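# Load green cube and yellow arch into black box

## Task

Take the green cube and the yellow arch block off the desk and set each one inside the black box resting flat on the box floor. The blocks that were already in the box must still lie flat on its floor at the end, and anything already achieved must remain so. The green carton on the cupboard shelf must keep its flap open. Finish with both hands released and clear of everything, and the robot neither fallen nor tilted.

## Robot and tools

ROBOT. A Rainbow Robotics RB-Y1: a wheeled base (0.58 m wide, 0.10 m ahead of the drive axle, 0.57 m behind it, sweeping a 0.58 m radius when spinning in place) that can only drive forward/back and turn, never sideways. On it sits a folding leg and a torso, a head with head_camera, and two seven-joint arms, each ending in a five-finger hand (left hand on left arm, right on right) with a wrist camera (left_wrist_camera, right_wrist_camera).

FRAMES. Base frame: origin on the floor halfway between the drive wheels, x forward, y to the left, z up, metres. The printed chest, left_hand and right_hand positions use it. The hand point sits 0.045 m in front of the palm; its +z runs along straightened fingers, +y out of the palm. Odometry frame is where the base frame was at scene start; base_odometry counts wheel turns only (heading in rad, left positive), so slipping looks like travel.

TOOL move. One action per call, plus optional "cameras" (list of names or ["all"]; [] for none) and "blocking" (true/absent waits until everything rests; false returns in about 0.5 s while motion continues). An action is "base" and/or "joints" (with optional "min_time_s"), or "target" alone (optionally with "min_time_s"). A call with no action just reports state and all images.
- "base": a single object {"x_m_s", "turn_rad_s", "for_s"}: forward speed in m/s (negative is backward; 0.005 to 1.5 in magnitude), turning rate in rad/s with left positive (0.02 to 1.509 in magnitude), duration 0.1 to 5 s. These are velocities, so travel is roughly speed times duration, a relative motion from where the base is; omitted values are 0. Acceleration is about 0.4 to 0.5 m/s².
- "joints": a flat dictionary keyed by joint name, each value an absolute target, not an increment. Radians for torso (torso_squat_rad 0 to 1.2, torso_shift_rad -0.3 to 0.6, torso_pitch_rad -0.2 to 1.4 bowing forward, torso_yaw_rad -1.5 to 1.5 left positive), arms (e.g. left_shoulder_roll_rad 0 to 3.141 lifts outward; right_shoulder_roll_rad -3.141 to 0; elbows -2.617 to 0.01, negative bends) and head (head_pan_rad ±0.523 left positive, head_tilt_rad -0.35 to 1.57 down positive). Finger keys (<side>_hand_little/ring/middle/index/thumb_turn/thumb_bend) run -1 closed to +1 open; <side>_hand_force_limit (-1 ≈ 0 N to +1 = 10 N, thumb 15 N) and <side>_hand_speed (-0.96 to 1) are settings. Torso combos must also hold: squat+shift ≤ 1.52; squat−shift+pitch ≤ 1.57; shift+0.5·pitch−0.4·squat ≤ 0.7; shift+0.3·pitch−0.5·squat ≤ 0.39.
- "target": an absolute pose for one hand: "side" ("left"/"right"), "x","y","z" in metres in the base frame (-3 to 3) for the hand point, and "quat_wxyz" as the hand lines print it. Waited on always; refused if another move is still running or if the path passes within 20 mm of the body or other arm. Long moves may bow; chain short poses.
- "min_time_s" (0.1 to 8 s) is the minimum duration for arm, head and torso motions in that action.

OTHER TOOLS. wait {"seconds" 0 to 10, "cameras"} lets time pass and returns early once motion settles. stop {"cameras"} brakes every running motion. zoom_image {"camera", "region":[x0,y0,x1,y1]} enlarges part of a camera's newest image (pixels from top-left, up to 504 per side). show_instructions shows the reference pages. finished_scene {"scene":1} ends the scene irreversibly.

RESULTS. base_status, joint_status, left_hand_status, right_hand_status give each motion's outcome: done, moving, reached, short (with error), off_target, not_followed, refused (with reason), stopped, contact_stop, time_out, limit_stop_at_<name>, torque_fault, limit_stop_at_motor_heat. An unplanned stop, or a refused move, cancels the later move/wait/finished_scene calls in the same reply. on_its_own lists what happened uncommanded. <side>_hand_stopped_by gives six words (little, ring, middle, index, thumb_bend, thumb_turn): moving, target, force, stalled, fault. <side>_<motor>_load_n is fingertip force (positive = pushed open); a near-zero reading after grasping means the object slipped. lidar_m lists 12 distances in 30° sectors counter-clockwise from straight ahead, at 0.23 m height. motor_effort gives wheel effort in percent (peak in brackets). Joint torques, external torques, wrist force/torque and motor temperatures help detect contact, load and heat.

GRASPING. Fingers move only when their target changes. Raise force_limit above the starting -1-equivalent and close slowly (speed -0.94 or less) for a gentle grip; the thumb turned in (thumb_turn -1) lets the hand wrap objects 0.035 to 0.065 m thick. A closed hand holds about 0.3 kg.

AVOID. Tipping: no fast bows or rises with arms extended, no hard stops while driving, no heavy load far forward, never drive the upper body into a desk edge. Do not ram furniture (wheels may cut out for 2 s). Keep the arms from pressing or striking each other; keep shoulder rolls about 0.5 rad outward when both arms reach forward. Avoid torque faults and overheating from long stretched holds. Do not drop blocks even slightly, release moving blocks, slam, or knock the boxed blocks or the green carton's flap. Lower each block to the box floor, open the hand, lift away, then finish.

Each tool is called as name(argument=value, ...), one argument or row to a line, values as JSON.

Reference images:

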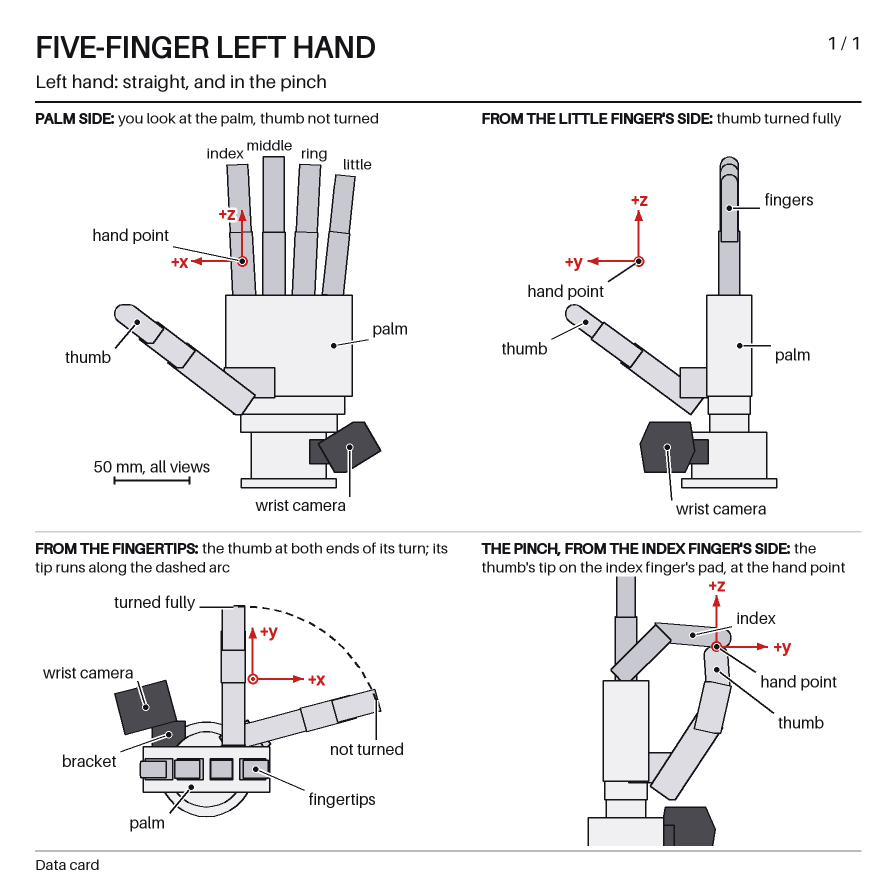

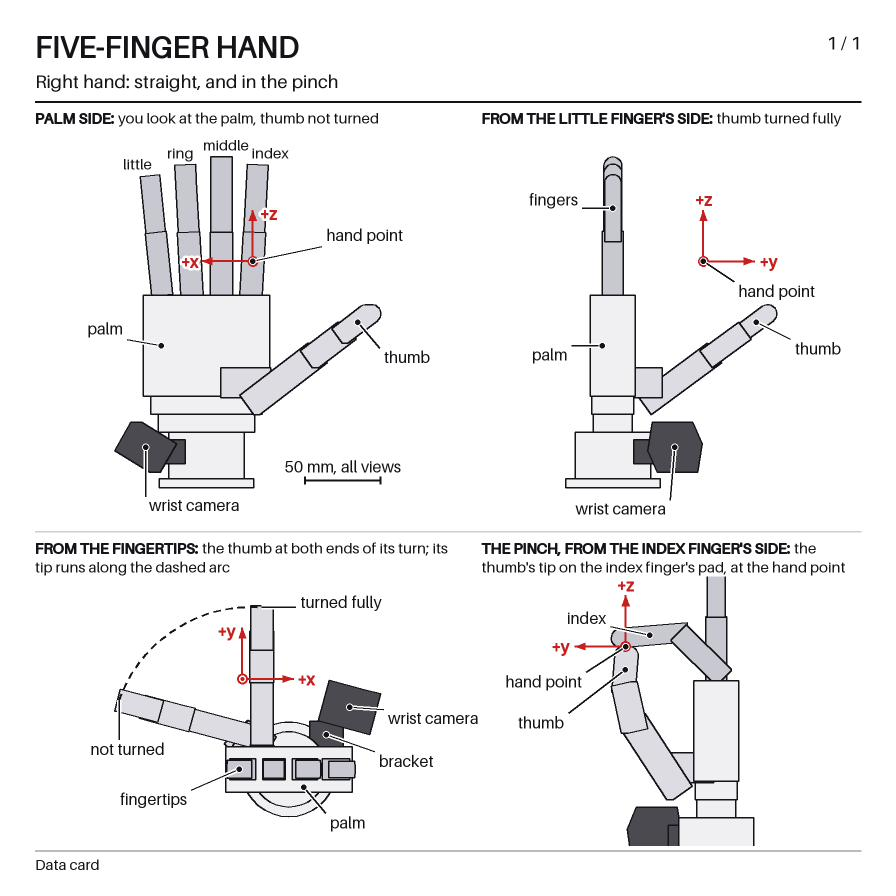

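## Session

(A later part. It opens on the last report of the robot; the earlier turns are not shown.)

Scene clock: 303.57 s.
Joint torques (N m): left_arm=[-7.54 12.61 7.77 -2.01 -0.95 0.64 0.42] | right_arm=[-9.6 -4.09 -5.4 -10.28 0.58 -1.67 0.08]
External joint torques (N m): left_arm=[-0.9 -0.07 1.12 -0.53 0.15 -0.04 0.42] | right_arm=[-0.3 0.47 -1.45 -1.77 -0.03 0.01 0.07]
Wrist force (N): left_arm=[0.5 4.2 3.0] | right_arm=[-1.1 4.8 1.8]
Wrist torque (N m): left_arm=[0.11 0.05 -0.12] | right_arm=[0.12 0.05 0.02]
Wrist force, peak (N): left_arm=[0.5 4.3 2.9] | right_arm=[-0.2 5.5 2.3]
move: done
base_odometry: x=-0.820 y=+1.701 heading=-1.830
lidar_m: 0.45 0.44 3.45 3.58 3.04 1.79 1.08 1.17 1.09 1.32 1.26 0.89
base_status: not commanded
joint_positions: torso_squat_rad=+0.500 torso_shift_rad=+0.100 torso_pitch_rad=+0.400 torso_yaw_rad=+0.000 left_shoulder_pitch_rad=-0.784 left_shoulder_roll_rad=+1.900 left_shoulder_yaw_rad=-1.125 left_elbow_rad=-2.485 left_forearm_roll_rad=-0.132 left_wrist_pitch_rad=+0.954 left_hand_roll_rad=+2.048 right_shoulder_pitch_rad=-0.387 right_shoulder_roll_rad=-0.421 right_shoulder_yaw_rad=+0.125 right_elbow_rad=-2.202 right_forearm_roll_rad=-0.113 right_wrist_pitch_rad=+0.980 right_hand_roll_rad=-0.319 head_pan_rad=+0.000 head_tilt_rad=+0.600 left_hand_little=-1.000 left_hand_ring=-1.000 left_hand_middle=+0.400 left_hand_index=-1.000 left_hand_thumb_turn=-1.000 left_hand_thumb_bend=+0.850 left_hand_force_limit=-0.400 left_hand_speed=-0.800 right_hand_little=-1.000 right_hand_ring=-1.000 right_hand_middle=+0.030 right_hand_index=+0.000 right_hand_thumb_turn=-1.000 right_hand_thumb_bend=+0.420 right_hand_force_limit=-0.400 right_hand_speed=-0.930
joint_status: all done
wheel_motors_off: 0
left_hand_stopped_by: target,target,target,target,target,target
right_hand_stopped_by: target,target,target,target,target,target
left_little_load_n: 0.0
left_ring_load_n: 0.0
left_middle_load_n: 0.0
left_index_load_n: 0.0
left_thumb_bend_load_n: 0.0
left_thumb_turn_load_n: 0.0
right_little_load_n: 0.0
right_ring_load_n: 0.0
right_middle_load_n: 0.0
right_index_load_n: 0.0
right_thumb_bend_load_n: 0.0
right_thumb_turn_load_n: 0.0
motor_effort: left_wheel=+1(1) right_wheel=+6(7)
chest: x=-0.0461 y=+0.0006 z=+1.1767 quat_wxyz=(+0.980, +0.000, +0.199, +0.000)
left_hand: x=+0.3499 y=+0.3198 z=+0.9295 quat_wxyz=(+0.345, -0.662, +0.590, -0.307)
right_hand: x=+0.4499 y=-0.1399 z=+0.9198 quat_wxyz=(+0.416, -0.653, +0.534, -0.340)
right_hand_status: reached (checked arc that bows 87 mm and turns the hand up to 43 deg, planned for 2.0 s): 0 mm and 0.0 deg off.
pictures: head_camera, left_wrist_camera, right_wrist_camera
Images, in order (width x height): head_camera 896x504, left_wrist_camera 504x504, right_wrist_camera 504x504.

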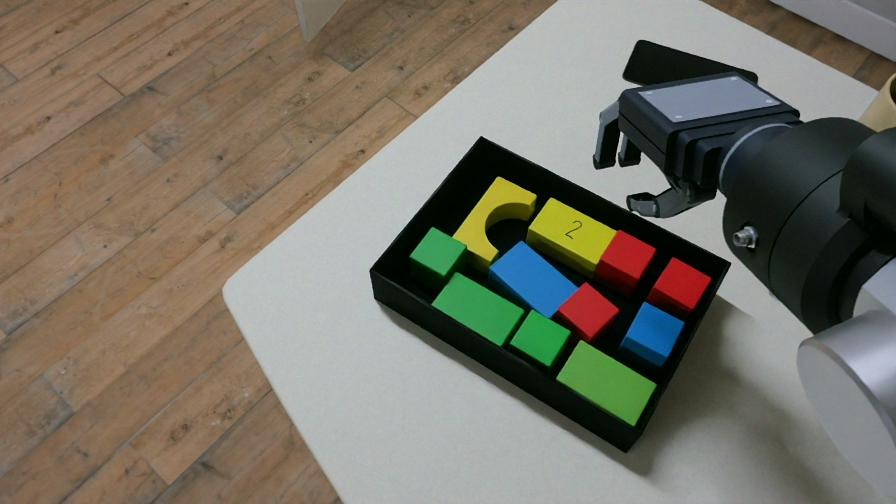

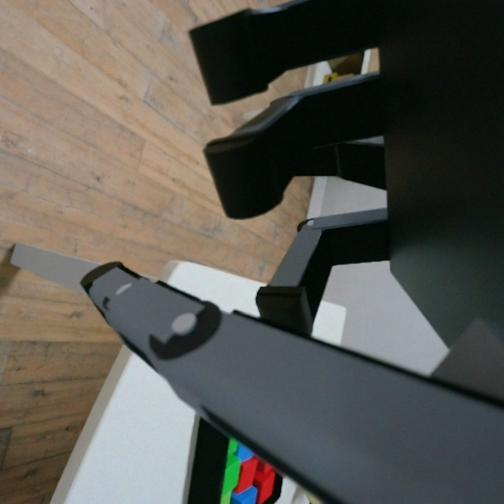

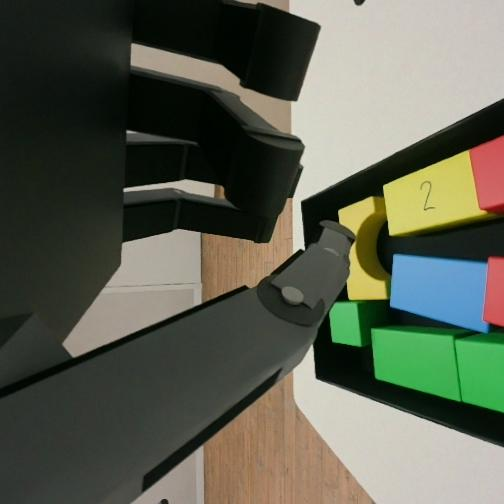

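move(
  base={"x_m_s":-0.12,"for_s":1.8},
  cameras=["head_camera"],
)

zoom_image(
  camera="head_camera",
  region=[340, 0, 760, 400],
)

Scene clock: 307.47 s.
Joint torques (N m): left_arm=[-7.6 12.2 7.7 -1.95 -0.95 0.6 0.4] | right_arm=[-9.68 -4.23 -5.68 -9.58 0.69 -1.62 0.07]
External joint torques (N m): left_arm=[-0.96 -0.47 1.04 -0.47 0.15 -0.09 0.4] | right_arm=[-0.38 0.33 -1.73 -1.07 0.09 0.06 0.06]
Wrist force (N): left_arm=[0.4 4.1 2.8] | right_arm=[-0.9 5.2 1.6]
Wrist torque (N m): left_arm=[0.12 0.07 -0.13] | right_arm=[0.21 0.00 0.03]
Wrist force, peak (N): left_arm=[0.5 4.3 3.0] | right_arm=[-0.8 5.4 2.2]
move: done
base_odometry: x=-0.765 y=+1.909 heading=-1.830
lidar_m: 0.65 3.09 3.63 3.39 2.92 0.88 1.23 1.03 1.00 1.16 1.39 2.11
base_status: done (sent for 1.8 of 1.8 s)
joint_positions: torso_squat_rad=+0.500 torso_shift_rad=+0.100 torso_pitch_rad=+0.400 torso_yaw_rad=+0.000 left_shoulder_pitch_rad=-0.784 left_shoulder_roll_rad=+1.900 left_shoulder_yaw_rad=-1.125 left_elbow_rad=-2.485 left_forearm_roll_rad=-0.132 left_wrist_pitch_rad=+0.954 left_hand_roll_rad=+2.048 right_shoulder_pitch_rad=-0.387 right_shoulder_roll_rad=-0.421 right_shoulder_yaw_rad=+0.125 right_elbow_rad=-2.202 right_forearm_roll_rad=-0.113 right_wrist_pitch_rad=+0.980 right_hand_roll_rad=-0.319 head_pan_rad=+0.000 head_tilt_rad=+0.600 left_hand_little=-1.000 left_hand_ring=-1.000 left_hand_middle=+0.400 left_hand_index=-1.000 left_hand_thumb_turn=-1.000 left_hand_thumb_bend=+0.850 left_hand_force_limit=-0.400 left_hand_speed=-0.800 right_hand_little=-1.000 right_hand_ring=-1.000 right_hand_middle=+0.030 right_hand_index=+0.000 right_hand_thumb_turn=-1.000 right_hand_thumb_bend=+0.420 right_hand_force_limit=-0.400 right_hand_speed=-0.930
joint_status: not commanded
wheel_motors_off: 0
left_hand_stopped_by: target,target,target,target,target,target
right_hand_stopped_by: target,target,target,target,target,target
left_little_load_n: 0.0
left_ring_load_n: 0.0
left_middle_load_n: 0.0
left_index_load_n: 0.0
left_thumb_bend_load_n: 0.0
left_thumb_turn_load_n: -0.5
right_little_load_n: 0.0
right_ring_load_n: 0.0
right_middle_load_n: 0.0
right_index_load_n: 0.0
right_thumb_bend_load_n: 0.0
right_thumb_turn_load_n: 0.0
motor_effort: left_wheel=+3(27) right_wheel=-4(26)
chest: x=-0.0462 y=+0.0006 z=+1.1767 quat_wxyz=(+0.980, +0.000, +0.199, +0.000)
left_hand: x=+0.3499 y=+0.3198 z=+0.9295 quat_wxyz=(+0.345, -0.662, +0.590, -0.307)
right_hand: x=+0.4499 y=-0.1399 z=+0.9199 quat_wxyz=(+0.416, -0.653, +0.534, -0.340)
Images, in order (width x height): head_camera 896x504.

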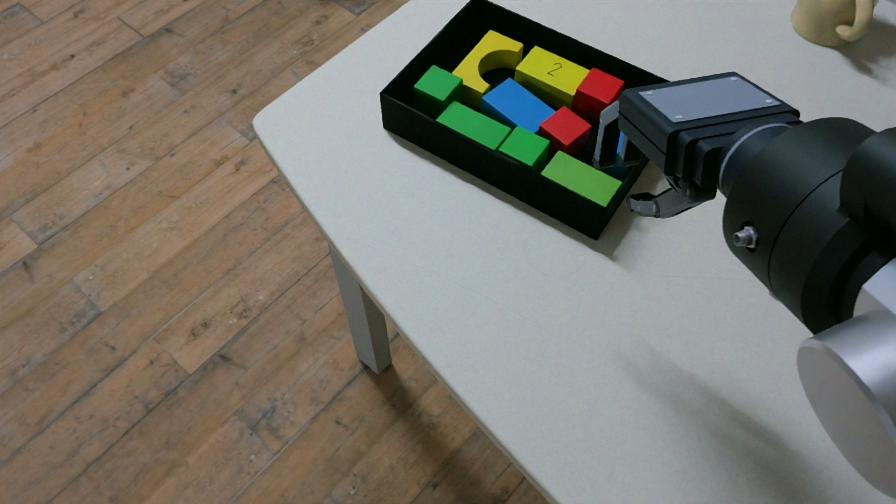

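Scaled by 1.200.

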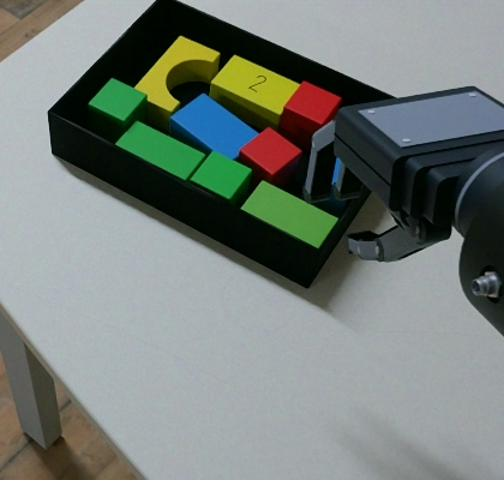

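finished_scene(
)

The scene is finished: the task was done.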